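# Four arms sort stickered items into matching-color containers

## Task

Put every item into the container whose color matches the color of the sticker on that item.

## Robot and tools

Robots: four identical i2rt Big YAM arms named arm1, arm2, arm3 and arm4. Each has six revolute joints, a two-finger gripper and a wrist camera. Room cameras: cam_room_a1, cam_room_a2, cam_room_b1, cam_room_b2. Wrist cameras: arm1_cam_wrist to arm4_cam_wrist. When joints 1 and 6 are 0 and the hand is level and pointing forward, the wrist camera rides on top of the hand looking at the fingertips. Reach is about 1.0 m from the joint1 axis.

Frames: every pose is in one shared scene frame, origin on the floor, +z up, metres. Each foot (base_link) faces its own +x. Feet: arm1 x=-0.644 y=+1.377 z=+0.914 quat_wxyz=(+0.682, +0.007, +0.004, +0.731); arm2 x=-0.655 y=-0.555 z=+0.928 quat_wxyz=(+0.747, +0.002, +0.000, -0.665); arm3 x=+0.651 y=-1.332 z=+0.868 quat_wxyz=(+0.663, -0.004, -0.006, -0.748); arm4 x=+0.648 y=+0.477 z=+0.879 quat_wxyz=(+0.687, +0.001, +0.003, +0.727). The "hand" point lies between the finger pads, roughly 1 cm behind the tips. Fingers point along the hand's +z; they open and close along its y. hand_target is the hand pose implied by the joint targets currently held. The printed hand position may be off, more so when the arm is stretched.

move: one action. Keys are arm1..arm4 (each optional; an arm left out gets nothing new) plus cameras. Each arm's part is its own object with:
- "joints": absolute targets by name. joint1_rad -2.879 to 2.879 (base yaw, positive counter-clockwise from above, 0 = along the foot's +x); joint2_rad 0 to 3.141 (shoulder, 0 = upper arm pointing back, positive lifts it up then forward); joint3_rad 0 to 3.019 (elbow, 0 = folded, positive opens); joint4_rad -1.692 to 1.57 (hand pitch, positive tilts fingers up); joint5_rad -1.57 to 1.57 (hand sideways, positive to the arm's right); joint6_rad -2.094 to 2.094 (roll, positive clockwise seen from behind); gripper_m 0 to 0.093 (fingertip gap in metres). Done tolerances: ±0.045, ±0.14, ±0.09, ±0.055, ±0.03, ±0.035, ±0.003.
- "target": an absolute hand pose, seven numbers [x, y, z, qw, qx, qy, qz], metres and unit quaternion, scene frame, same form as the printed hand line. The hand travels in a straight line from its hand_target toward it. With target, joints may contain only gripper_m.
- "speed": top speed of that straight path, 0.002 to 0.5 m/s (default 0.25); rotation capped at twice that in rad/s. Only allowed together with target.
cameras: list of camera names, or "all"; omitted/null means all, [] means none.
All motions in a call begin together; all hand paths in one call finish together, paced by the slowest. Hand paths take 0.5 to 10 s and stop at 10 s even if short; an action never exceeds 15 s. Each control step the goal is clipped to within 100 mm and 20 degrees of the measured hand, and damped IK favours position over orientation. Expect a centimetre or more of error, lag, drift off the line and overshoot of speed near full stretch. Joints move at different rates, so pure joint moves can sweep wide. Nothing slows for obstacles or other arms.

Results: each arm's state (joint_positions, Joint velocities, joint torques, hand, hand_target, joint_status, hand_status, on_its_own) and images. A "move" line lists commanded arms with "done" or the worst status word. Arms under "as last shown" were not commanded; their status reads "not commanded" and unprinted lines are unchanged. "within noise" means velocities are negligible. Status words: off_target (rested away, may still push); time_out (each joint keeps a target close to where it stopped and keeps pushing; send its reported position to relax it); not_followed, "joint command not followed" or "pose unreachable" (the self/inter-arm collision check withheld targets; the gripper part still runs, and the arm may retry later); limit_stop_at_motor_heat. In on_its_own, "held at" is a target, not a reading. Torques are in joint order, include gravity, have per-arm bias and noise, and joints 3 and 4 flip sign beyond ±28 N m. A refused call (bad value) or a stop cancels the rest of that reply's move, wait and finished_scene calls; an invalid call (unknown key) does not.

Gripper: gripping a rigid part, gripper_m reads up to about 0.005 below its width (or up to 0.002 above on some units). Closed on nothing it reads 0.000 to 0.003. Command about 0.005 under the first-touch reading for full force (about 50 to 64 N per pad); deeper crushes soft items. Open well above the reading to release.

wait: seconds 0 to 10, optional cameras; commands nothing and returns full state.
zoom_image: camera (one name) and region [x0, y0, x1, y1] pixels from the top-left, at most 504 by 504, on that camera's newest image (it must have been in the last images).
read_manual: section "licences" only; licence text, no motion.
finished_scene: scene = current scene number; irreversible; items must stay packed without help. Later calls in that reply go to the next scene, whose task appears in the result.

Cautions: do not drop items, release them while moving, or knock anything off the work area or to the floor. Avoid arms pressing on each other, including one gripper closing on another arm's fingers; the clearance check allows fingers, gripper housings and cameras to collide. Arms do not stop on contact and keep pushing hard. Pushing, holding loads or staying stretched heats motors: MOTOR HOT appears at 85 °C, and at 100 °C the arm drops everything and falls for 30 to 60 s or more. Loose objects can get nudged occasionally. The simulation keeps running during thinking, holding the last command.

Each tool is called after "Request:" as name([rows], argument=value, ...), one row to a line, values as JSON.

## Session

Request:
move(arm1={"joints": {"joint1_rad": 1.5, "joint2_rad": 1.0, "joint3_rad": 1.35, "joint4_rad": -1.3, "joint5_rad": 0, "joint6_rad": 0, "gripper_m": 0.093}}, arm2={"joints": {"joint1_rad": -1.6, "joint2_rad": 1.0, "joint3_rad": 1.35, "joint4_rad": -1.3, "joint5_rad": 0, "joint6_rad": 0, "gripper_m": 0.093}}, arm3={"joints": {"joint1_rad": 1.6, "joint2_rad": 1.0, "joint3_rad": 1.35, "joint4_rad": -1.3, "joint5_rad": 0, "joint6_rad": 0, "gripper_m": 0.093}}, arm4={"joints": {"joint1_rad": -1.6, "joint2_rad": 1.0, "joint3_rad": 1.35, "joint4_rad": -1.3, "joint5_rad": 0, "joint6_rad": 0, "gripper_m": 0.093}})

Scene clock: 1.90 s.
Joint torques (N m): arm1=[-1.67 -3.31 13.42 0.96 0.07 0] | arm2=[0.56 -8.18 12.23 1.35 -0.04 -0.09] | arm3=[1.79 -7 10.4 1.42 0.12 -0.11] | arm4=[0.79 -7.53 10.37 1.22 0.05 0.17]
Motor temperatures (°C): arm1=[20 23 27 23 21 21 21] | arm2=[23 24 26 22 22 20 23] | arm3=[24 23 24 23 24 23 23] | arm4=[22 22 24 22 24 21 24]
Heat: arm1: hottest joint3_rad 27 °C; arm2: hottest joint3_rad 26 °C; arm3: hottest joint1_rad 24 °C; arm4: hottest joint3_rad 24 °C.
move: arm1 done; arm2 done; arm3 done; arm4 done
Joint velocities: within noise
arm1.joint_positions: joint1_rad=+1.496 joint2_rad=+1.005 joint3_rad=+1.324 joint4_rad=-1.291 joint5_rad=-0.002 joint6_rad=+0.007 gripper_m=+0.09306
arm1.joint_status: all done
arm1.hand: x=-1.0149 y=+1.3786 z=+1.3229 quat_wxyz=(+0.000, +0.953, -0.006, -0.302)
arm1.hand_target: x=-1.0134 y=+1.3774 z=+1.3365 quat_wxyz=(-0.001, +0.950, -0.001, -0.313)
arm1.hand_status: not commanded
arm2.joint_positions: joint1_rad=-1.599 joint2_rad=+1.013 joint3_rad=+1.338 joint4_rad=-1.287 joint5_rad=+0.000 joint6_rad=+0.015 gripper_m=+0.09310
arm2.joint_status: all done
arm2.hand: x=-1.0360 y=-0.5899 z=+1.3355 quat_wxyz=(-0.014, -0.954, -0.036, +0.299)
arm2.hand_target: x=-1.0307 y=-0.5891 z=+1.3441 quat_wxyz=(-0.012, -0.952, -0.042, +0.304)
arm2.hand_status: not commanded
arm3.joint_positions: joint1_rad=+1.592 joint2_rad=+1.008 joint3_rad=+1.338 joint4_rad=-1.306 joint5_rad=-0.002 joint6_rad=+0.006 gripper_m=+0.09306
arm3.joint_status: all done
arm3.hand: x=+1.0250 y=-1.3635 z=+1.2758 quat_wxyz=(-0.294, -0.048, -0.954, +0.019)
arm3.hand_target: x=+1.0251 y=-1.3607 z=+1.2851 quat_wxyz=(-0.306, -0.041, -0.951, +0.020)
arm3.hand_status: not commanded
arm4.joint_positions: joint1_rad=-1.600 joint2_rad=+1.011 joint3_rad=+1.328 joint4_rad=-1.309 joint5_rad=+0.001 joint6_rad=-0.012 gripper_m=+0.09311
arm4.joint_status: all done
arm4.hand: x=+1.0255 y=+0.4884 z=+1.2781 quat_wxyz=(-0.283, +0.019, -0.959, +0.000)
arm4.hand_target: x=+1.0260 y=+0.4885 z=+1.2941 quat_wxyz=(-0.303, +0.013, -0.953, -0.002)
arm4.hand_status: not commanded
pictures: arm1_cam_wrist, arm2_cam_wrist, arm3_cam_wrist, arm4_cam_wrist, cam_room_a1, cam_room_a2, cam_room_b1, cam_room_b2
Images, in order (width x height): arm1_cam_wrist 672x504, arm2_cam_wrist 672x504, arm3_cam_wrist 672x504, arm4_cam_wrist 672x504, cam_room_a1 672x504, cam_room_a2 672x504, cam_room_b1 672x504, cam_room_b2 672x504.

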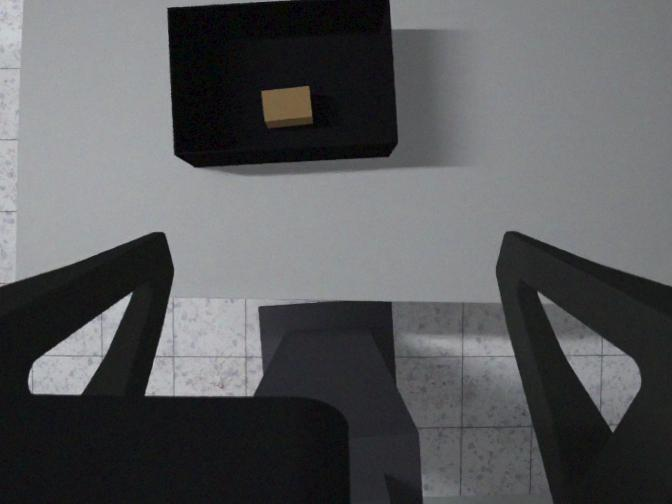

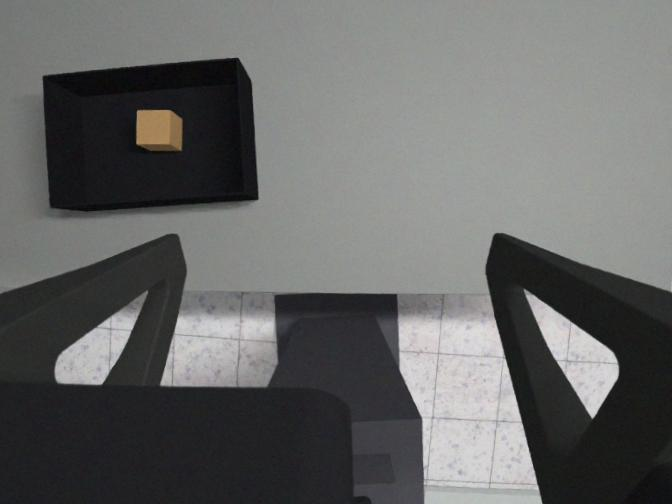

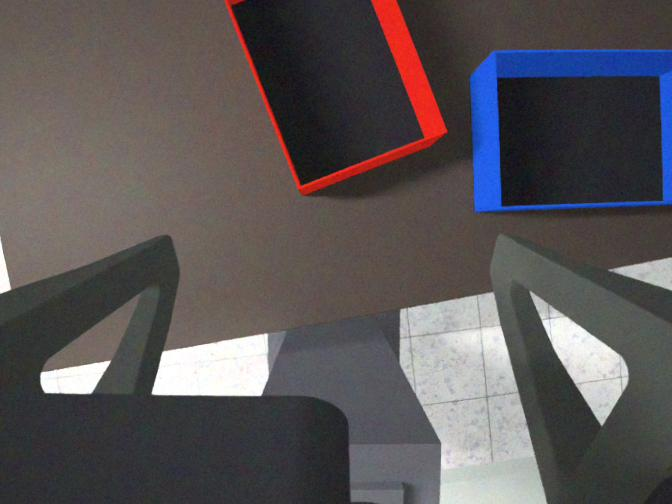

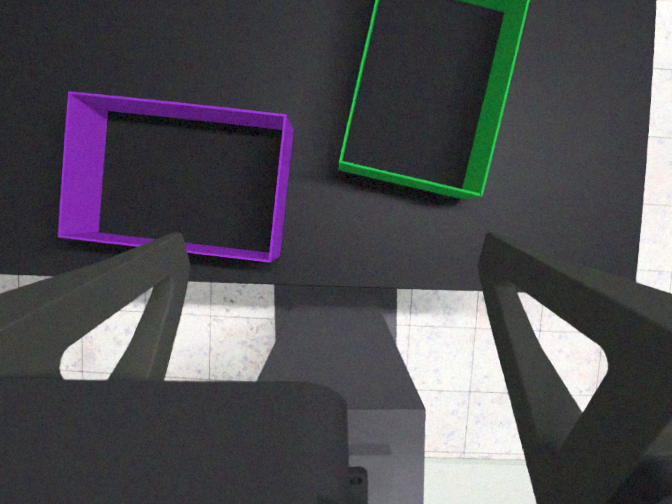

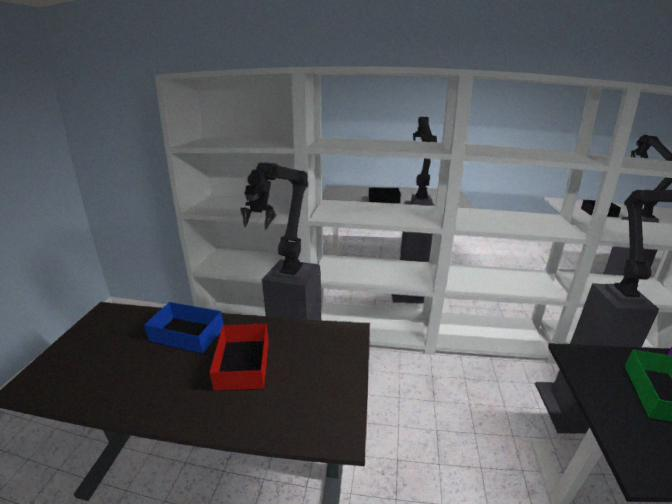

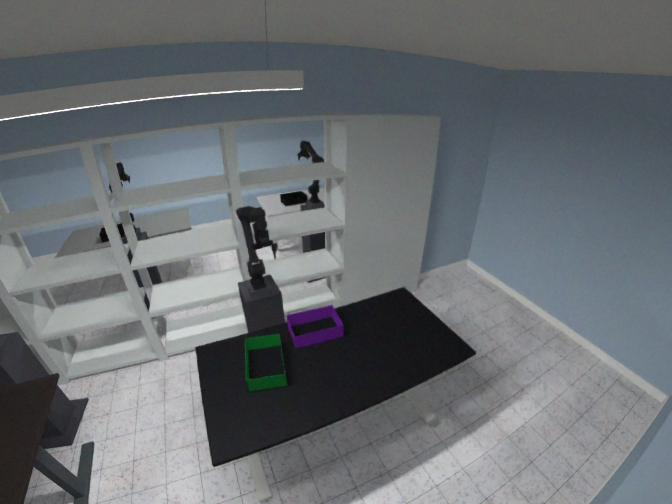

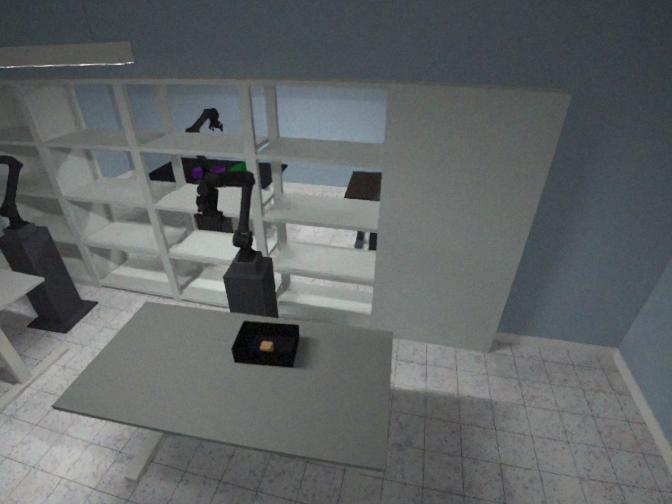

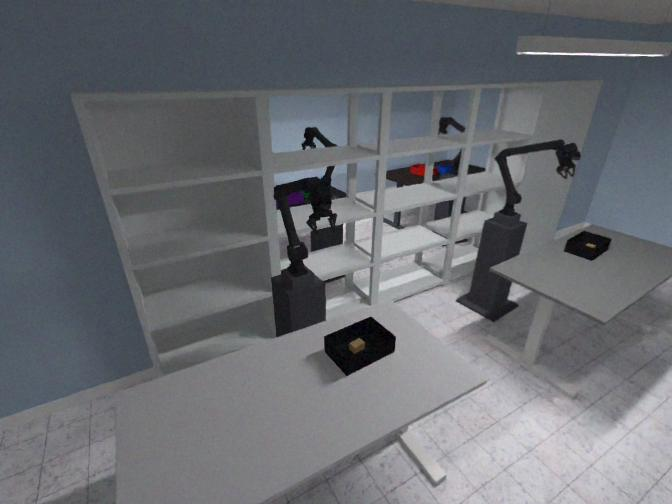

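Request:
zoom_image(camera="cam_room_b1", region=[225, 310, 309, 373])

Request:
zoom_image(camera="cam_room_b2", region=[318, 310, 402, 373])

Request:
zoom_image(camera="arm1_cam_wrist", region=[240, 70, 340, 145])

Request:
zoom_image(camera="arm2_cam_wrist", region=[110, 90, 210, 165])

Scaled by 6.000.

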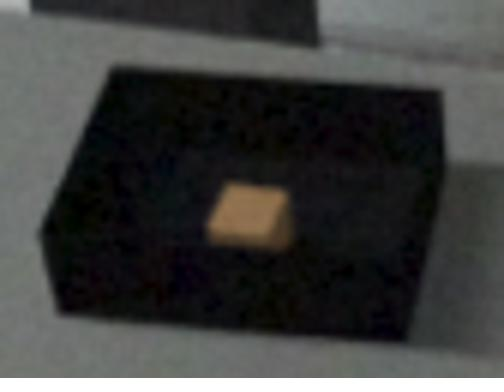

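Scaled by 6.000.

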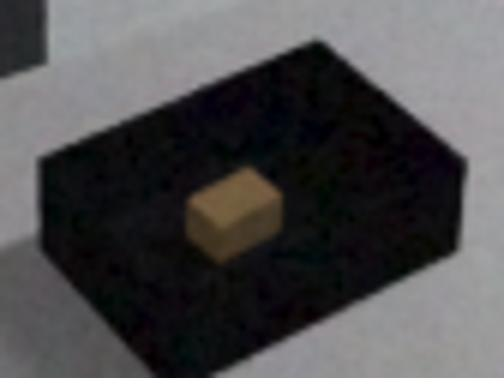

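Scaled by 5.040.

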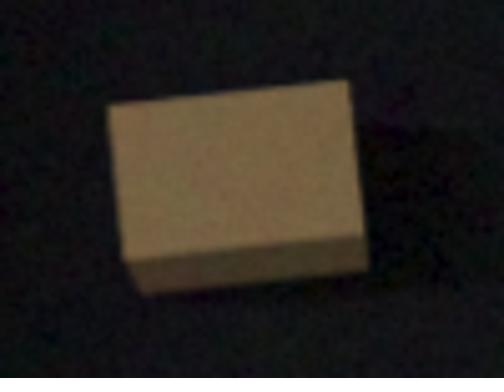

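Scaled by 5.040.

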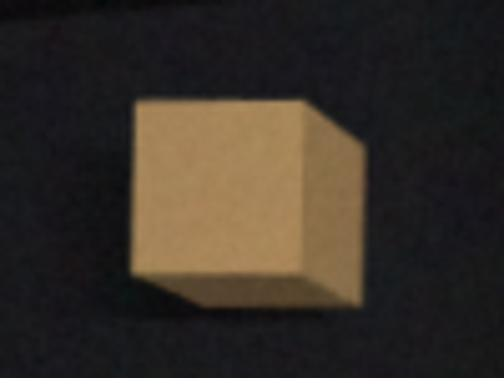

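Request:
move(arm1={"target": [-1.236, 1.302, 0.865, -0.0047, -0.9947, -0.0539, 0.0871], "speed": 0.4}, arm2={"target": [-1.198, -0.864, 0.86, -0.0033, -0.9955, -0.0374, 0.0871], "speed": 0.4}, arm3={"joints": {"joint1_rad": -1.95, "joint2_rad": 0.56, "joint3_rad": 0.567, "joint4_rad": -0.216}}, arm4={"joints": {"joint1_rad": 0.919, "joint2_rad": 0.56, "joint3_rad": 0.567, "joint4_rad": -0.216}}, cameras=["arm1_cam_wrist", "arm2_cam_wrist"])

Scene clock: 33.07 s.
Joint torques (N m): arm1=[-1.2 -15.97 12.14 0.83 -0.04 0.06] | arm2=[0.79 -20.84 12.25 0.84 -0.02 0.22] | arm3=[0.67 -1.67 10.36 2.61 -0.08 -0.09] | arm4=[1.14 -1.38 10.56 2.07 0.2 0.13]
Motor temperatures (°C): arm1=[20 23 31 23 21 21 21] | arm2=[23 24 30 22 22 20 23] | arm3=[24 23 26 23 24 23 23] | arm4=[22 22 28 22 24 21 24]
Heat: arm1: hottest joint3_rad 31 °C; arm2: hottest joint3_rad 30 °C; arm3: hottest joint3_rad 26 °C; arm4: hottest joint3_rad 28 °C.
move: arm1 off_target; arm2 off_target; arm3 done; arm4 done
Joint velocities: within noise
arm1.joint_positions: joint1_rad=+1.620 joint2_rad=+2.077 joint3_rad=+1.328 joint4_rad=-0.721 joint5_rad=+0.000 joint6_rad=+0.018 gripper_m=+0.09306
arm1.joint_status: not commanded
arm1.hand: x=-1.2105 y=+1.3107 z=+0.8470 quat_wxyz=(+0.002, +0.997, +0.050, -0.058)
arm1.hand_target: x=-1.2349 y=+1.3020 z=+0.8660 quat_wxyz=(+0.005, +0.995, +0.054, -0.087)
arm1.hand_status: off_target (0.032 m and 3.3 deg from the pose sent, 0.514 m and 26.1 deg at the start)
arm2.joint_positions: joint1_rad=-1.150 joint2_rad=+2.131 joint3_rad=+1.433 joint4_rad=-0.743 joint5_rad=+0.078 joint6_rad=+0.443 gripper_m=+0.09310
arm2.joint_status: not commanded
arm2.hand: x=-1.1818 y=-0.8530 z=+0.8529 quat_wxyz=(+0.005, -0.996, -0.045, +0.075)
arm2.hand_target: x=-1.1973 y=-0.8637 z=+0.8604 quat_wxyz=(-0.004, -0.995, -0.038, +0.087)
arm2.hand_status: off_target (0.021 m and 1.9 deg from the pose sent, 0.572 m and 24.8 deg at the start)
arm3.joint_positions: joint1_rad=-1.940 joint2_rad=+0.565 joint3_rad=+0.566 joint4_rad=-0.233 joint5_rad=+0.002 joint6_rad=+0.005 gripper_m=+0.09306
arm3.joint_status: all done
arm3.hand: x=+0.3336 y=-1.1569 z=+1.1992 quat_wxyz=(+0.145, -0.762, +0.197, +0.600)
arm3.hand_target: x=+0.3352 y=-1.1541 z=+1.2056 quat_wxyz=(+0.151, -0.754, +0.196, +0.608)
arm3.hand_status: not commanded
arm4.joint_positions: joint1_rad=+0.917 joint2_rad=+0.562 joint3_rad=+0.557 joint4_rad=-0.237 joint5_rad=-0.003 joint6_rad=-0.011 gripper_m=+0.09311
arm4.joint_status: all done
arm4.hand: x=+0.3530 y=+0.6798 z=+1.2088 quat_wxyz=(-0.182, +0.753, -0.228, -0.590)
arm4.hand_target: x=+0.3520 y=+0.6806 z=+1.2209 quat_wxyz=(-0.183, +0.742, -0.229, -0.603)
arm4.hand_status: not commanded
Images, in order (width x height): arm1_cam_wrist 672x504, arm2_cam_wrist 672x504.

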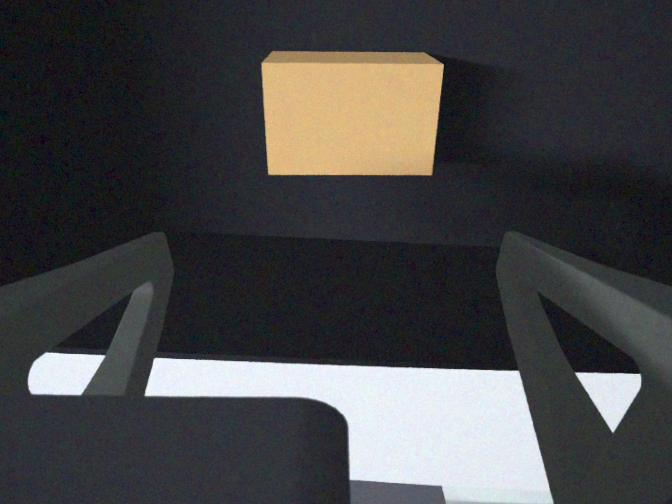

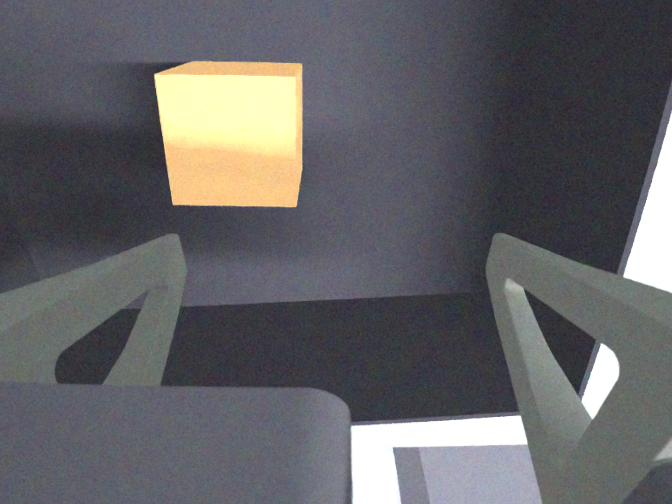

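Request:
move(arm1={"target": [-1.251, 1.3075, 0.80, -0.0047, -0.9947, -0.0539, 0.0871], "speed": 0.2}, arm2={"target": [-1.207, -0.908, 0.80, -0.0033, -0.9955, -0.0374, 0.0871], "speed": 0.2}, cameras=["arm1_cam_wrist", "arm2_cam_wrist"])

Scene clock: 46.07 s.
Joint torques (N m): arm1=[-2.14 -16.91 11.23 1.14 -0.06 -0.1] | arm2=[0.56 -21.54 11.96 1.26 0.28 0.21] | arm3=[0.56 -1.67 10.41 2.58 -0.09 -0.1] | arm4=[0.85 -1.26 10.48 2.15 0.18 0.16]
Motor temperatures (°C): arm1=[20 24 32 23 21 21 21] | arm2=[23 25 31 22 22 20 23] | arm3=[24 23 27 23 24 23 23] | arm4=[22 22 32 22 24 21 24]
Heat: arm1: hottest joint3_rad 32 °C; arm2: hottest joint3_rad 31 °C; arm3: hottest joint3_rad 27 °C; arm4: hottest joint3_rad 32 °C.
move: arm1 off_target; arm2 off_target
Joint velocities: within noise
arm1.joint_positions: joint1_rad=+1.620 joint2_rad=+2.214 joint3_rad=+1.370 joint4_rad=-0.626 joint5_rad=-0.001 joint6_rad=+0.015 gripper_m=+0.09306
arm1.joint_status: not commanded
arm1.hand: x=-1.2235 y=+1.3092 z=+0.7854 quat_wxyz=(+0.002, +0.997, +0.051, -0.058)
arm1.hand_target: x=-1.2499 y=+1.3076 z=+0.8010 quat_wxyz=(+0.005, +0.995, +0.054, -0.087)
arm1.hand_status: off_target (0.031 m and 3.4 deg from the pose sent, 0.062 m and 3.4 deg at the start)
arm2.joint_positions: joint1_rad=-1.093 joint2_rad=+2.286 joint3_rad=+1.553 joint4_rad=-0.714 joint5_rad=+0.081 joint6_rad=+0.496 gripper_m=+0.09310
arm2.joint_status: not commanded
arm2.hand: x=-1.1893 y=-0.8990 z=+0.7987 quat_wxyz=(+0.004, -0.996, -0.047, +0.073)
arm2.hand_target: x=-1.2064 y=-0.9075 z=+0.8006 quat_wxyz=(-0.003, -0.995, -0.037, +0.087)
arm2.hand_status: off_target (0.020 m and 2.2 deg from the pose sent, 0.080 m and 1.9 deg at the start)
arm3, arm4: as last shown
Images, in order (width x height): arm1_cam_wrist 672x504, arm2_cam_wrist 672x504.

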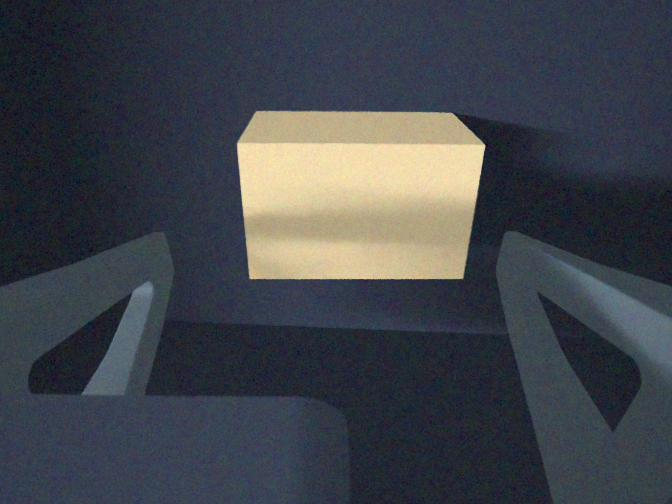

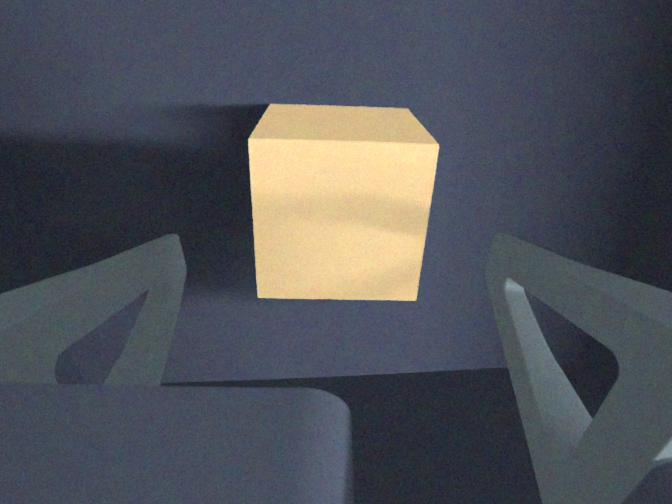

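Request:
move(arm1={"target": [-1.257, 1.3145, 0.759, -0.0047, -0.9947, -0.0539, 0.0871], "speed": 0.15}, arm2={"target": [-1.209, -0.9055, 0.748, -0.0033, -0.9955, -0.0374, 0.0871], "speed": 0.15}, cameras=["arm1_cam_wrist", "arm2_cam_wrist"])

Request:
move(arm1={"joints": {"gripper_m": 0.054}}, arm2={"joints": {"gripper_m": 0.036}}, cameras=["arm1_cam_wrist", "arm2_cam_wrist"])

Scene clock: 55.20 s.
Joint torques (N m): arm1=[-2.32 -17.14 10.65 1.14 -0.07 -0.04] | arm2=[0.15 -21.83 11.22 1.51 0.25 0.16] | arm3=[0.67 -1.73 10.37 2.59 -0.09 -0.1] | arm4=[0.85 -1.61 10.61 2.15 0.21 0.11]
Motor temperatures (°C): arm1=[20 25 32 23 21 21 21] | arm2=[23 25 31 22 22 20 23] | arm3=[24 23 28 23 24 23 23] | arm4=[21 22 34 22 24 21 24]
Heat: arm1: hottest joint3_rad 32 °C; arm2: hottest joint3_rad 31 °C; arm3: hottest joint3_rad 28 °C; arm4: hottest joint3_rad 34 °C.
move: arm1 off_target; arm2 off_target
Joint velocities: within noise
arm1.joint_positions: joint1_rad=+1.615 joint2_rad=+2.293 joint3_rad=+1.399 joint4_rad=-0.566 joint5_rad=-0.003 joint6_rad=+0.003 gripper_m=+0.09306
arm1.joint_status: not commanded
arm1.hand: x=-1.2319 y=+1.3113 z=+0.7506 quat_wxyz=(+0.003, +0.997, +0.055, -0.063)
arm1.hand_target: x=-1.2560 y=+1.3148 z=+0.7599 quat_wxyz=(+0.004, +0.995, +0.054, -0.087)
arm1.hand_status: off_target (0.027 m and 2.8 deg from the pose sent, 0.043 m and 3.4 deg at the start)
arm2.joint_positions: joint1_rad=-1.093 joint2_rad=+2.379 joint3_rad=+1.571 joint4_rad=-0.641 joint5_rad=+0.081 joint6_rad=+0.496 gripper_m=+0.09310
arm2.joint_status: not commanded
arm2.hand: x=-1.1900 y=-0.8994 z=+0.7497 quat_wxyz=(+0.004, -0.996, -0.047, +0.072)
arm2.hand_target: x=-1.2083 y=-0.9049 z=+0.7485 quat_wxyz=(-0.003, -0.995, -0.037, +0.087)
arm2.hand_status: off_target (0.020 m and 2.2 deg from the pose sent, 0.055 m and 2.2 deg at the start)
arm3, arm4: as last shown
Images, in order (width x height): arm1_cam_wrist 672x504, arm2_cam_wrist 672x504.

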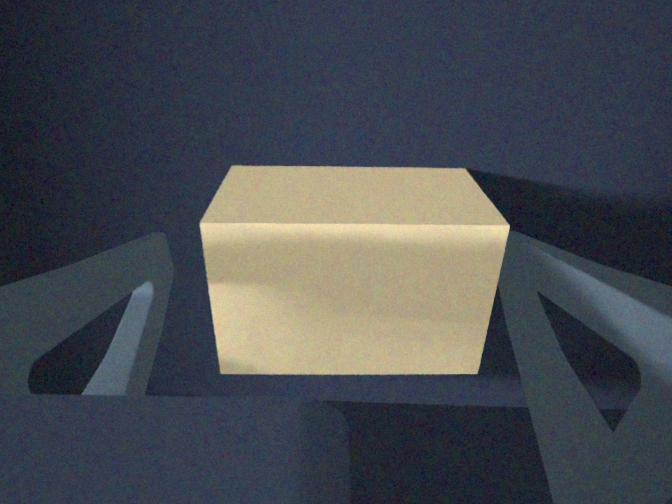

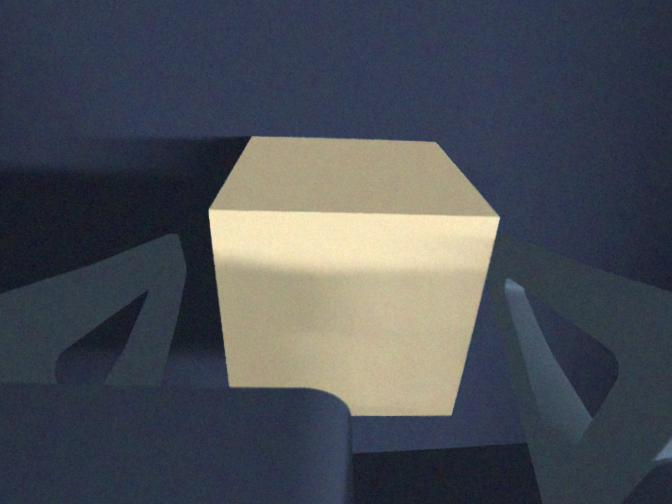

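Scene clock: 55.83 s.
Joint torques (N m): arm1=[-2.37 -16.44 10.63 0.98 -0.02 -0.03] | arm2=[0.09 -21.83 11.22 1.48 0.21 0.16] | arm3=[0.67 -1.79 10.4 2.56 -0.08 -0.11] | arm4=[0.97 -1.03 10.56 2.14 0.2 0.13]
Motor temperatures (°C): arm1=[20 25 32 23 21 21 21] | arm2=[23 26 31 22 22 20 23] | arm3=[24 23 28 23 24 23 23] | arm4=[21 22 34 22 24 21 24]
Heat: arm1: hottest joint3_rad 32 °C; arm2: hottest joint3_rad 31 °C; arm3: hottest joint3_rad 28 °C; arm4: hottest joint3_rad 34 °C.
move: arm1 off_target; arm2 off_target
Joint velocities: within noise
arm1.joint_positions: joint1_rad=+1.615 joint2_rad=+2.293 joint3_rad=+1.399 joint4_rad=-0.566 joint5_rad=-0.003 joint6_rad=+0.002 gripper_m=+0.06893
arm1.joint_status: gripper_m off_target (ended at +0.06896, target +0.05400)
arm1.hand: x=-1.2322 y=+1.3112 z=+0.7507 quat_wxyz=(+0.003, +0.996, +0.055, -0.063)
arm1.hand_target: x=-1.2561 y=+1.3148 z=+0.7599 quat_wxyz=(+0.004, +0.995, +0.054, -0.087)
arm1.hand_status: not commanded
arm2.joint_positions: joint1_rad=-1.093 joint2_rad=+2.379 joint3_rad=+1.572 joint4_rad=-0.641 joint5_rad=+0.081 joint6_rad=+0.496 gripper_m=+0.05288
arm2.joint_status: gripper_m off_target (ended at +0.05292, target +0.03600)
arm2.hand: x=-1.1903 y=-0.8994 z=+0.7498 quat_wxyz=(+0.004, -0.996, -0.047, +0.073)
arm2.hand_target: x=-1.2083 y=-0.9049 z=+0.7485 quat_wxyz=(-0.003, -0.995, -0.037, +0.087)
arm2.hand_status: not commanded
arm3, arm4: as last shown
Images, in order (width x height): arm1_cam_wrist 672x504, arm2_cam_wrist 672x504.

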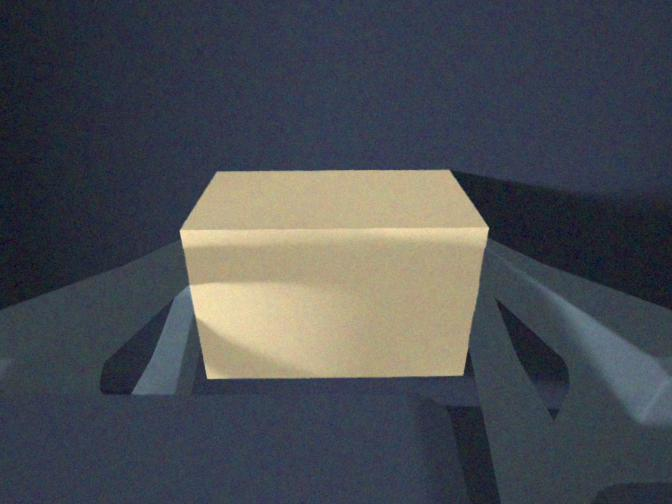

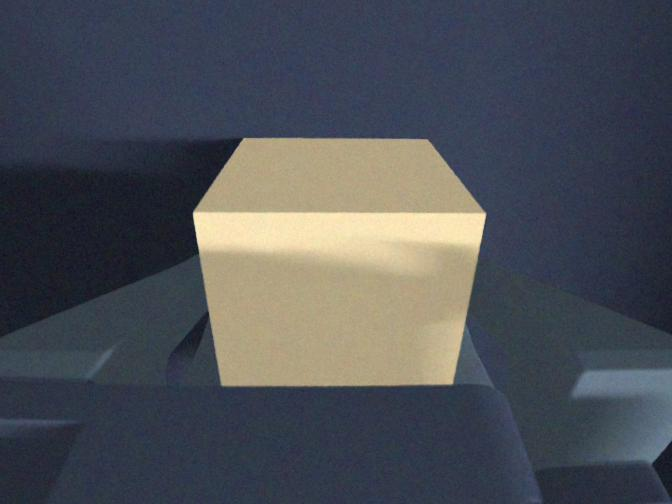

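Request:
move(arm1={"target": [-1.22, 1.31, 0.98, -0.0047, -0.9947, -0.0539, 0.0871], "speed": 0.4}, arm2={"target": [-1.18, -0.90, 0.97, -0.0033, -0.9955, -0.0374, 0.0871], "speed": 0.4}, cameras=[])

Request:
move(arm1={"joints": {"joint1_rad": -2.263, "joint2_rad": 0.56, "joint3_rad": 0.567, "joint4_rad": -0.216, "joint5_rad": 0, "joint6_rad": 0}}, arm2={"joints": {"joint1_rad": 0.877, "joint2_rad": 0.56, "joint3_rad": 0.567, "joint4_rad": -0.216, "joint5_rad": 0, "joint6_rad": 0}}, arm3={"joints": {"joint4_rad": 0.1}}, arm4={"joints": {"joint4_rad": 0.1}})

Scene clock: 69.43 s.
Joint torques (N m): arm1=[-2.08 -13.57 12.75 0.29 0.05 0.1] | arm2=[1.49 -19.25 12.14 0.55 0.27 0.21] | arm3=[0.56 -1.73 10.4 2.59 -0.09 -0.11] | arm4=[0.73 -1.44 10.48 2.17 0.2 0.17]
Motor temperatures (°C): arm1=[20 25 32 23 21 21 22] | arm2=[23 27 33 22 22 20 23] | arm3=[24 23 29 23 24 23 23] | arm4=[21 22 35 22 24 21 24]
Heat: arm1: hottest joint3_rad 32 °C; arm2: hottest joint3_rad 33 °C; arm3: hottest joint3_rad 29 °C; arm4: hottest joint3_rad 35 °C.
move: arm1 off_target; arm2 done
Joint velocities: within noise
arm1.joint_positions: joint1_rad=+1.615 joint2_rad=+1.864 joint3_rad=+1.374 joint4_rad=-0.937 joint5_rad=-0.003 joint6_rad=+0.002 gripper_m=+0.06893
arm1.joint_status: not commanded
arm1.hand: x=-1.2080 y=+1.3129 z=+0.9730 quat_wxyz=(+0.004, +0.995, +0.055, -0.080)
arm1.hand_target: x=-1.2196 y=+1.3101 z=+0.9801 quat_wxyz=(+0.005, +0.995, +0.054, -0.087)
arm1.hand_status: off_target (0.014 m and 0.9 deg from the pose sent, 0.230 m and 2.8 deg at the start)
arm2.joint_positions: joint1_rad=-1.092 joint2_rad=+1.977 joint3_rad=+1.548 joint4_rad=-0.973 joint5_rad=+0.083 joint6_rad=+0.509 gripper_m=+0.05288
arm2.joint_status: not commanded
arm2.hand: x=-1.1784 y=-0.8923 z=+0.9768 quat_wxyz=(-0.007, -0.995, -0.040, +0.092)
arm2.hand_target: x=-1.1797 y=-0.9000 z=+0.9700 quat_wxyz=(-0.004, -0.995, -0.038, +0.087)
arm2.hand_status: done (0.010 m and 0.8 deg from the pose sent, 0.220 m and 2.2 deg at the start)
arm3, arm4: as last shown

Scene clock: 72.07 s.
Joint torques (N m): arm1=[-1.55 0.56 12.45 2.54 -0.11 -0.01] | arm2=[1.03 -2.2 11.89 3.43 0.14 -0.05] | arm3=[0.5 -1.85 10.36 2.51 -0.1 -0.11] | arm4=[0.73 -0.73 10.51 2.09 0.2 0.15]
Motor temperatures (°C): arm1=[20 25 32 23 21 21 22] | arm2=[23 26 32 22 22 20 23] | arm3=[24 23 29 23 24 23 23] | arm4=[21 22 36 22 24 21 24]
Heat: arm1: hottest joint3_rad 32 °C; arm2: hottest joint3_rad 32 °C; arm3: hottest joint3_rad 29 °C; arm4: hottest joint3_rad 36 °C.
move: arm1 done; arm2 done; arm3 done; arm4 done
Joint velocities: within noise
arm1.joint_positions: joint1_rad=-2.258 joint2_rad=+0.565 joint3_rad=+0.564 joint4_rad=-0.235 joint5_rad=+0.002 joint6_rad=+0.002 gripper_m=+0.06900
arm1.joint_status: all done
arm1.hand: x=-0.3460 y=+1.1674 z=+1.2413 quat_wxyz=(-0.583, -0.240, -0.753, +0.189)
arm1.hand_target: x=-0.3466 y=+1.1661 z=+1.2496 quat_wxyz=(-0.593, -0.238, -0.745, +0.194)
arm1.hand_status: not commanded
arm2.joint_positions: joint1_rad=+0.874 joint2_rad=+0.561 joint3_rad=+0.572 joint4_rad=-0.236 joint5_rad=-0.004 joint6_rad=+0.012 gripper_m=+0.05291
arm2.joint_status: all done
arm2.hand: x=-0.3552 y=-0.7529 z=+1.2668 quat_wxyz=(-0.599, -0.228, -0.748, +0.172)
arm2.hand_target: x=-0.3545 y=-0.7529 z=+1.2688 quat_wxyz=(-0.604, -0.222, -0.745, +0.178)
arm2.hand_status: not commanded
arm3.joint_positions: joint1_rad=-1.940 joint2_rad=+0.565 joint3_rad=+0.566 joint4_rad=+0.082 joint5_rad=+0.002 joint6_rad=+0.005 gripper_m=+0.09306
arm3.joint_status: all done
arm3.hand: x=+0.3284 y=-1.1531 z=+1.2761 quat_wxyz=(+0.173, -0.658, +0.172, +0.713)
arm3.hand_target: x=+0.3316 y=-1.1512 z=+1.2828 quat_wxyz=(+0.180, -0.649, +0.170, +0.719)
arm3.hand_status: not commanded
arm4.joint_positions: joint1_rad=+0.917 joint2_rad=+0.562 joint3_rad=+0.557 joint4_rad=+0.080 joint5_rad=-0.003 joint6_rad=-0.011 gripper_m=+0.09311
arm4.joint_status: all done
arm4.hand: x=+0.3480 y=+0.6837 z=+1.2861 quat_wxyz=(-0.217, +0.650, -0.197, -0.701)
arm4.hand_target: x=+0.3491 y=+0.6831 z=+1.2982 quat_wxyz=(-0.217, +0.637, -0.198, -0.713)
arm4.hand_status: not commanded
pictures: arm1_cam_wrist, arm2_cam_wrist, arm3_cam_wrist, arm4_cam_wrist, cam_room_a1, cam_room_a2, cam_room_b1, cam_room_b2
Images, in order (width x height): arm1_cam_wrist 672x504, arm2_cam_wrist 672x504, arm3_cam_wrist 672x504, arm4_cam_wrist 672x504, cam_room_a1 672x504, cam_room_a2 672x504, cam_room_b1 672x504, cam_room_b2 672x504.

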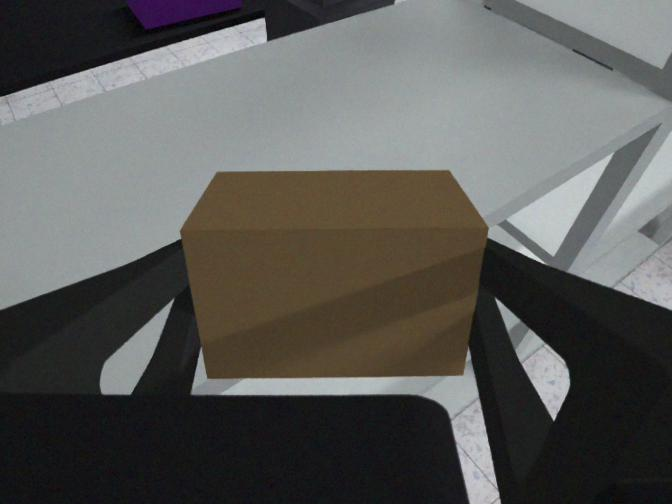

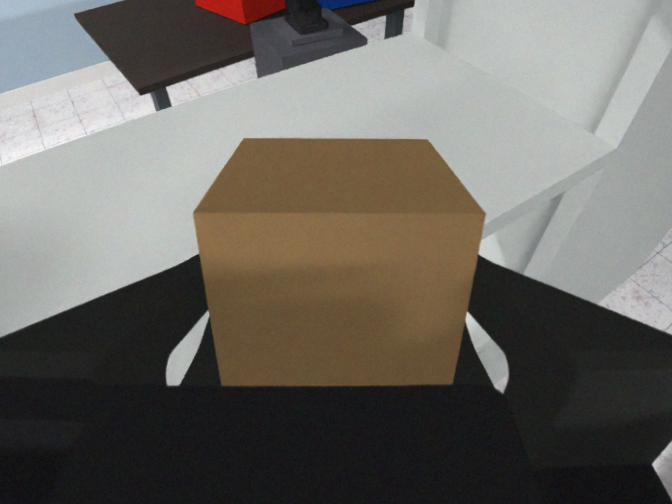

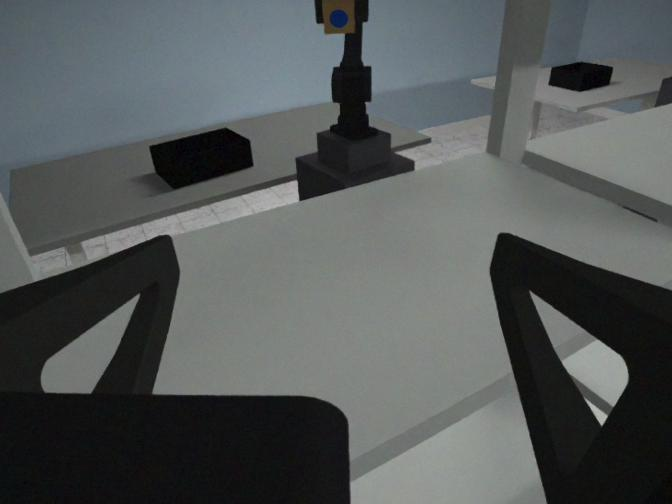

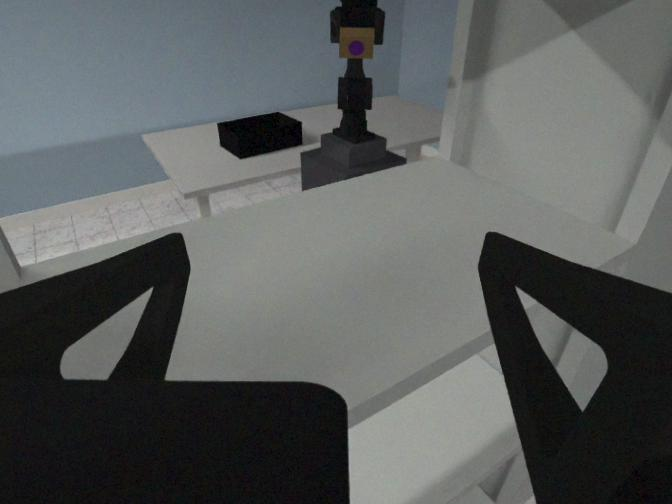

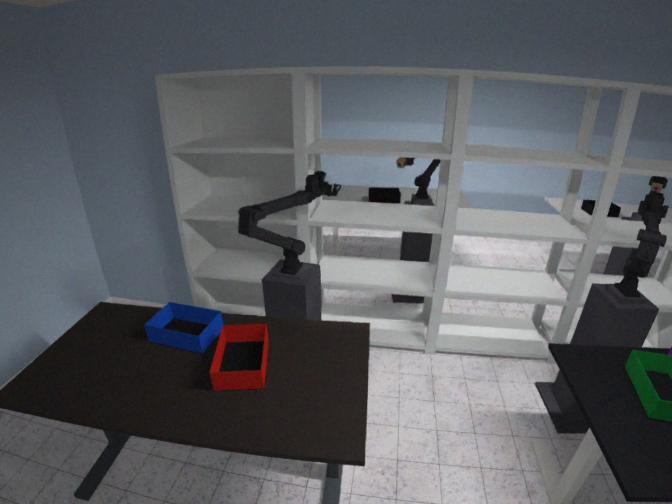

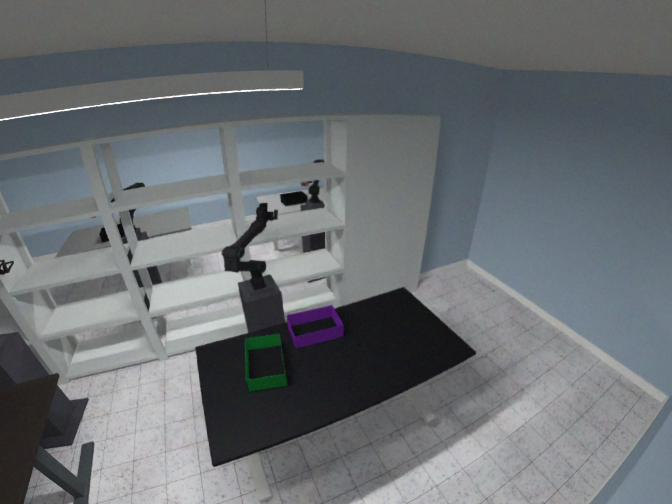

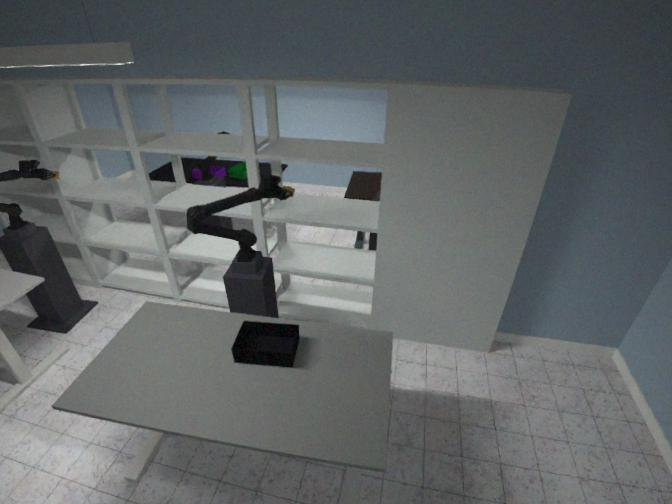

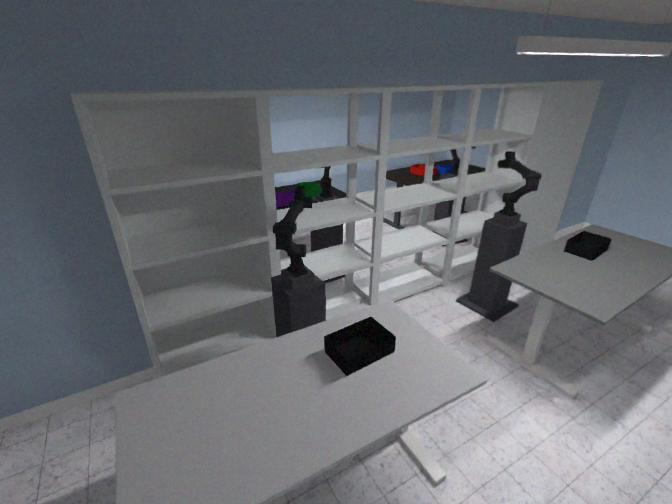

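Request:
move(arm1={"joints": {"joint2_rad": 0.953, "joint3_rad": 0.831, "joint4_rad": -1.274}}, arm2={"joints": {"joint2_rad": 0.953, "joint3_rad": 0.831, "joint4_rad": -1.274}}, arm3={"joints": {"joint2_rad": 0.792, "joint3_rad": 0.834, "joint4_rad": -0.827}}, arm4={"joints": {"joint2_rad": 0.792, "joint3_rad": 0.834, "joint4_rad": -0.827}}, cameras=[])

Request:
move(arm1={"target": [-0.045, 0.942, 1.082, 0.0836, 0.2829, 0.9552, -0.0248], "speed": 0.35}, arm2={"target": [-0.042, -0.957, 1.07, 0.0842, 0.2578, 0.9622, -0.0226], "speed": 0.35}, cameras=["arm1_cam_wrist", "arm2_cam_wrist"])

Request:
move(arm1={"target": [-0.045, 0.942, 1.01, 0.0836, 0.2829, 0.9552, -0.0248], "speed": 0.1}, arm2={"target": [-0.042, -0.957, 0.99, 0.0842, 0.2578, 0.9622, -0.0226], "speed": 0.1}, cameras=["arm1_cam_wrist", "arm2_cam_wrist"])

Scene clock: 85.70 s.
Joint torques (N m): arm1=[-1.85 -2.49 14.65 0.17 -0.04 0.03] | arm2=[0.97 -5.66 14.69 0.53 0.14 -0.05] | arm3=[0.62 -4.13 14.01 1.03 -0.08 -0.1] | arm4=[0.97 -3.43 12.59 0.61 0.22 0.15]
Motor temperatures (°C): arm1=[20 25 33 23 21 21 22] | arm2=[23 26 33 22 22 20 24] | arm3=[24 23 30 23 24 23 23] | arm4=[21 22 37 22 24 21 24]
Heat: arm1: hottest joint3_rad 33 °C; arm2: hottest joint3_rad 33 °C; arm3: hottest joint3_rad 30 °C; arm4: hottest joint3_rad 37 °C.
move: arm1 done; arm2 done; arm3 done; arm4 done
Joint velocities: within noise
arm1.joint_positions: joint1_rad=-2.258 joint2_rad=+0.959 joint3_rad=+0.785 joint4_rad=-1.265 joint5_rad=+0.002 joint6_rad=+0.002 gripper_m=+0.06900
arm1.joint_status: all done
arm1.hand: x=-0.4229 y=+1.2207 z=+1.0798 quat_wxyz=(-0.055, -0.305, -0.951, +0.022)
arm1.hand_target: x=-0.4140 y=+1.2131 z=+1.1000 quat_wxyz=(-0.075, -0.305, -0.949, +0.028)
arm1.hand_status: not commanded
arm2.joint_positions: joint1_rad=+0.874 joint2_rad=+0.953 joint3_rad=+0.785 joint4_rad=-1.262 joint5_rad=-0.003 joint6_rad=+0.012 gripper_m=+0.05291
arm2.joint_status: all done
arm2.hand: x=-0.4305 y=-0.7030 z=+1.0993 quat_wxyz=(-0.068, -0.291, -0.954, +0.016)
arm2.hand_target: x=-0.4213 y=-0.7089 z=+1.1182 quat_wxyz=(-0.084, -0.284, -0.955, +0.023)
arm2.hand_status: not commanded
arm3.joint_positions: joint1_rad=-1.940 joint2_rad=+0.796 joint3_rad=+0.785 joint4_rad=-0.819 joint5_rad=+0.002 joint6_rad=+0.005 gripper_m=+0.09306
arm3.joint_status: all done
arm3.hand: x=+0.3394 y=-1.1609 z=+1.1280 quat_wxyz=(+0.082, -0.904, +0.231, +0.349)
arm3.hand_target: x=+0.3351 y=-1.1548 z=+1.1546 quat_wxyz=(+0.089, -0.896, +0.231, +0.369)
arm3.hand_status: not commanded
arm4.joint_positions: joint1_rad=+0.917 joint2_rad=+0.793 joint3_rad=+0.789 joint4_rad=-0.815 joint5_rad=-0.003 joint6_rad=-0.011 gripper_m=+0.09311
arm4.joint_status: all done
arm4.hand: x=+0.3560 y=+0.6774 z=+1.1466 quat_wxyz=(-0.106, +0.890, -0.269, -0.352)
arm4.hand_target: x=+0.3516 y=+0.6805 z=+1.1697 quat_wxyz=(-0.110, +0.883, -0.272, -0.368)
arm4.hand_status: not commanded

Scene clock: 88.03 s.
Joint torques (N m): arm1=[-2.78 -19.78 16.92 0.21 -0.07 -0.06] | arm2=[0.73 -23.36 16.2 0.5 -0.13 -0.07] | arm3=[0.62 -4.13 14.04 1.03 -0.07 -0.1] | arm4=[0.5 -3.78 12.68 0.75 0.21 0.14]
Motor temperatures (°C): arm1=[20 25 34 23 21 21 22] | arm2=[23 26 33 22 22 20 24] | arm3=[24 23 30 23 24 23 23] | arm4=[21 22 36 22 24 21 24]
Heat: arm1: hottest joint3_rad 34 °C; arm2: hottest joint3_rad 33 °C; arm3: hottest joint3_rad 30 °C; arm4: hottest joint3_rad 36 °C.
move: arm1 off_target; arm2 off_target
Joint velocities: within noise
arm1.joint_positions: joint1_rad=-2.261 joint2_rad=+2.233 joint3_rad=+2.261 joint4_rad=-1.460 joint5_rad=-0.015 joint6_rad=-0.048 gripper_m=+0.06900
arm1.joint_status: not commanded
arm1.hand: x=-0.0518 y=+0.9568 z=+1.0584 quat_wxyz=(-0.060, -0.282, -0.957, +0.017)
arm1.hand_target: x=-0.0464 y=+0.9429 z=+1.0819 quat_wxyz=(-0.084, -0.283, -0.955, +0.025)
arm1.hand_status: off_target (0.029 m and 2.9 deg from the pose sent, 0.470 m and 4.2 deg at the start)
arm2.joint_positions: joint1_rad=+0.874 joint2_rad=+2.203 joint3_rad=+2.152 joint4_rad=-1.370 joint5_rad=-0.003 joint6_rad=-0.042 gripper_m=+0.05292
arm2.joint_status: not commanded
arm2.hand: x=-0.0541 y=-0.9493 z=+1.0611 quat_wxyz=(-0.072, -0.265, -0.961, +0.019)
arm2.hand_target: x=-0.0428 y=-0.9565 z=+1.0699 quat_wxyz=(-0.085, -0.258, -0.962, +0.023)
arm2.hand_status: off_target (0.017 m and 1.6 deg from the pose sent, 0.465 m and 4.4 deg at the start)
arm3, arm4: as last shown
arm3.hand_target: x=+0.3350 y=-1.1547 z=+1.1547 quat_wxyz=(+0.089, -0.896, +0.231, +0.369)
arm4.hand: x=+0.3561 y=+0.6773 z=+1.1465 quat_wxyz=(-0.106, +0.890, -0.269, -0.352)
arm4.hand_target: x=+0.3516 y=+0.6805 z=+1.1696 quat_wxyz=(-0.110, +0.883, -0.272, -0.367)
Images, in order (width x height): arm1_cam_wrist 672x504, arm2_cam_wrist 672x504.

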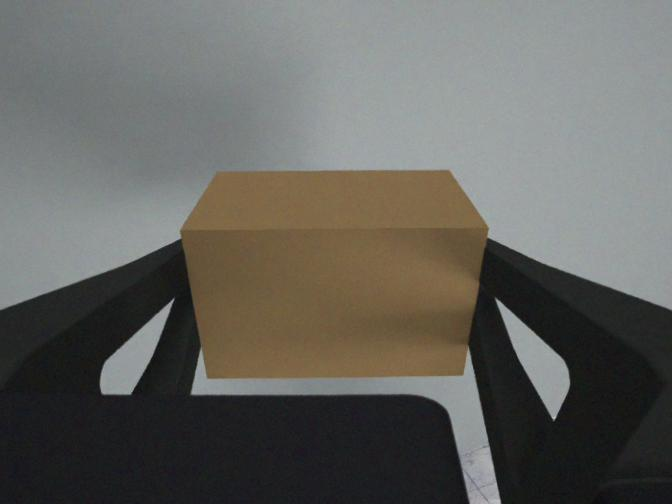

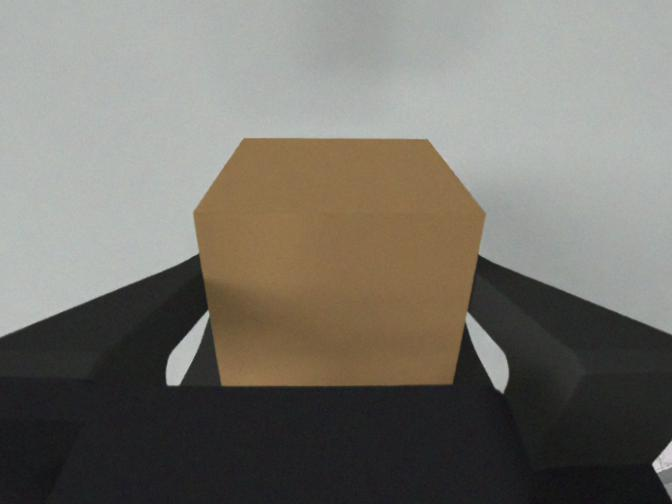

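Scene clock: 89.40 s.
Joint torques (N m): arm1=[-3.19 -20.01 10.48 1.13 -0.07 -0.03] | arm2=[0.73 -22.3 10.1 1.78 -0.15 -0.06] | arm3=[0.67 -4.19 14.02 1.03 -0.07 -0.1] | arm4=[1.2 -3.96 12.62 0.8 0.22 0.16]
Motor temperatures (°C): arm1=[20 25 34 23 21 21 22] | arm2=[23 26 33 22 22 20 24] | arm3=[24 23 30 23 24 23 23] | arm4=[21 22 36 22 24 21 24]
Heat: arm1: hottest joint3_rad 34 °C; arm2: hottest joint3_rad 33 °C; arm3: hottest joint3_rad 30 °C; arm4: hottest joint3_rad 36 °C.
move: arm1 off_target; arm2 off_target
Joint velocities: within noise
arm1.joint_positions: joint1_rad=-2.261 joint2_rad=+2.233 joint3_rad=+2.159 joint4_rad=-1.304 joint5_rad=-0.015 joint6_rad=-0.048 gripper_m=+0.06900
arm1.joint_status: not commanded
arm1.hand: x=-0.0423 y=+0.9498 z=+1.0217 quat_wxyz=(-0.086, -0.281, -0.955, +0.025)
arm1.hand_target: x=-0.0452 y=+0.9423 z=+1.0101 quat_wxyz=(-0.084, -0.283, -0.955, +0.025)
arm1.hand_status: off_target (0.014 m and 0.3 deg from the pose sent, 0.051 m and 2.8 deg at the start)
arm2.joint_positions: joint1_rad=+0.874 joint2_rad=+2.221 joint3_rad=+2.070 joint4_rad=-1.213 joint5_rad=-0.003 joint6_rad=-0.043 gripper_m=+0.05292
arm2.joint_status: not commanded
arm2.hand: x=-0.0419 y=-0.9571 z=+1.0209 quat_wxyz=(-0.099, -0.264, -0.959, +0.028)
arm2.hand_target: x=-0.0430 y=-0.9563 z=+0.9904 quat_wxyz=(-0.084, -0.258, -0.962, +0.022)
arm2.hand_status: off_target (0.031 m and 2.0 deg from the pose sent, 0.073 m and 1.6 deg at the start)
arm3, arm4: as last shown
Images, in order (width x height): arm1_cam_wrist 672x504, arm2_cam_wrist 672x504.

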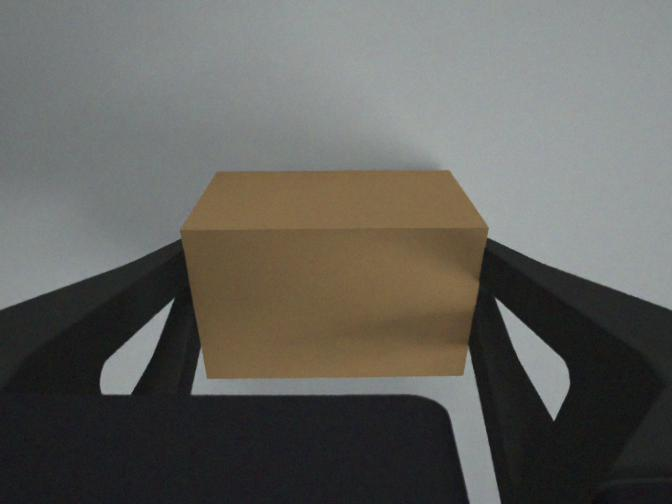

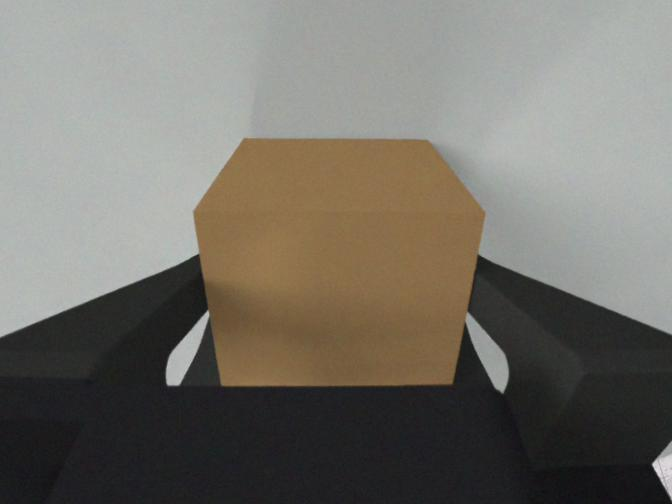

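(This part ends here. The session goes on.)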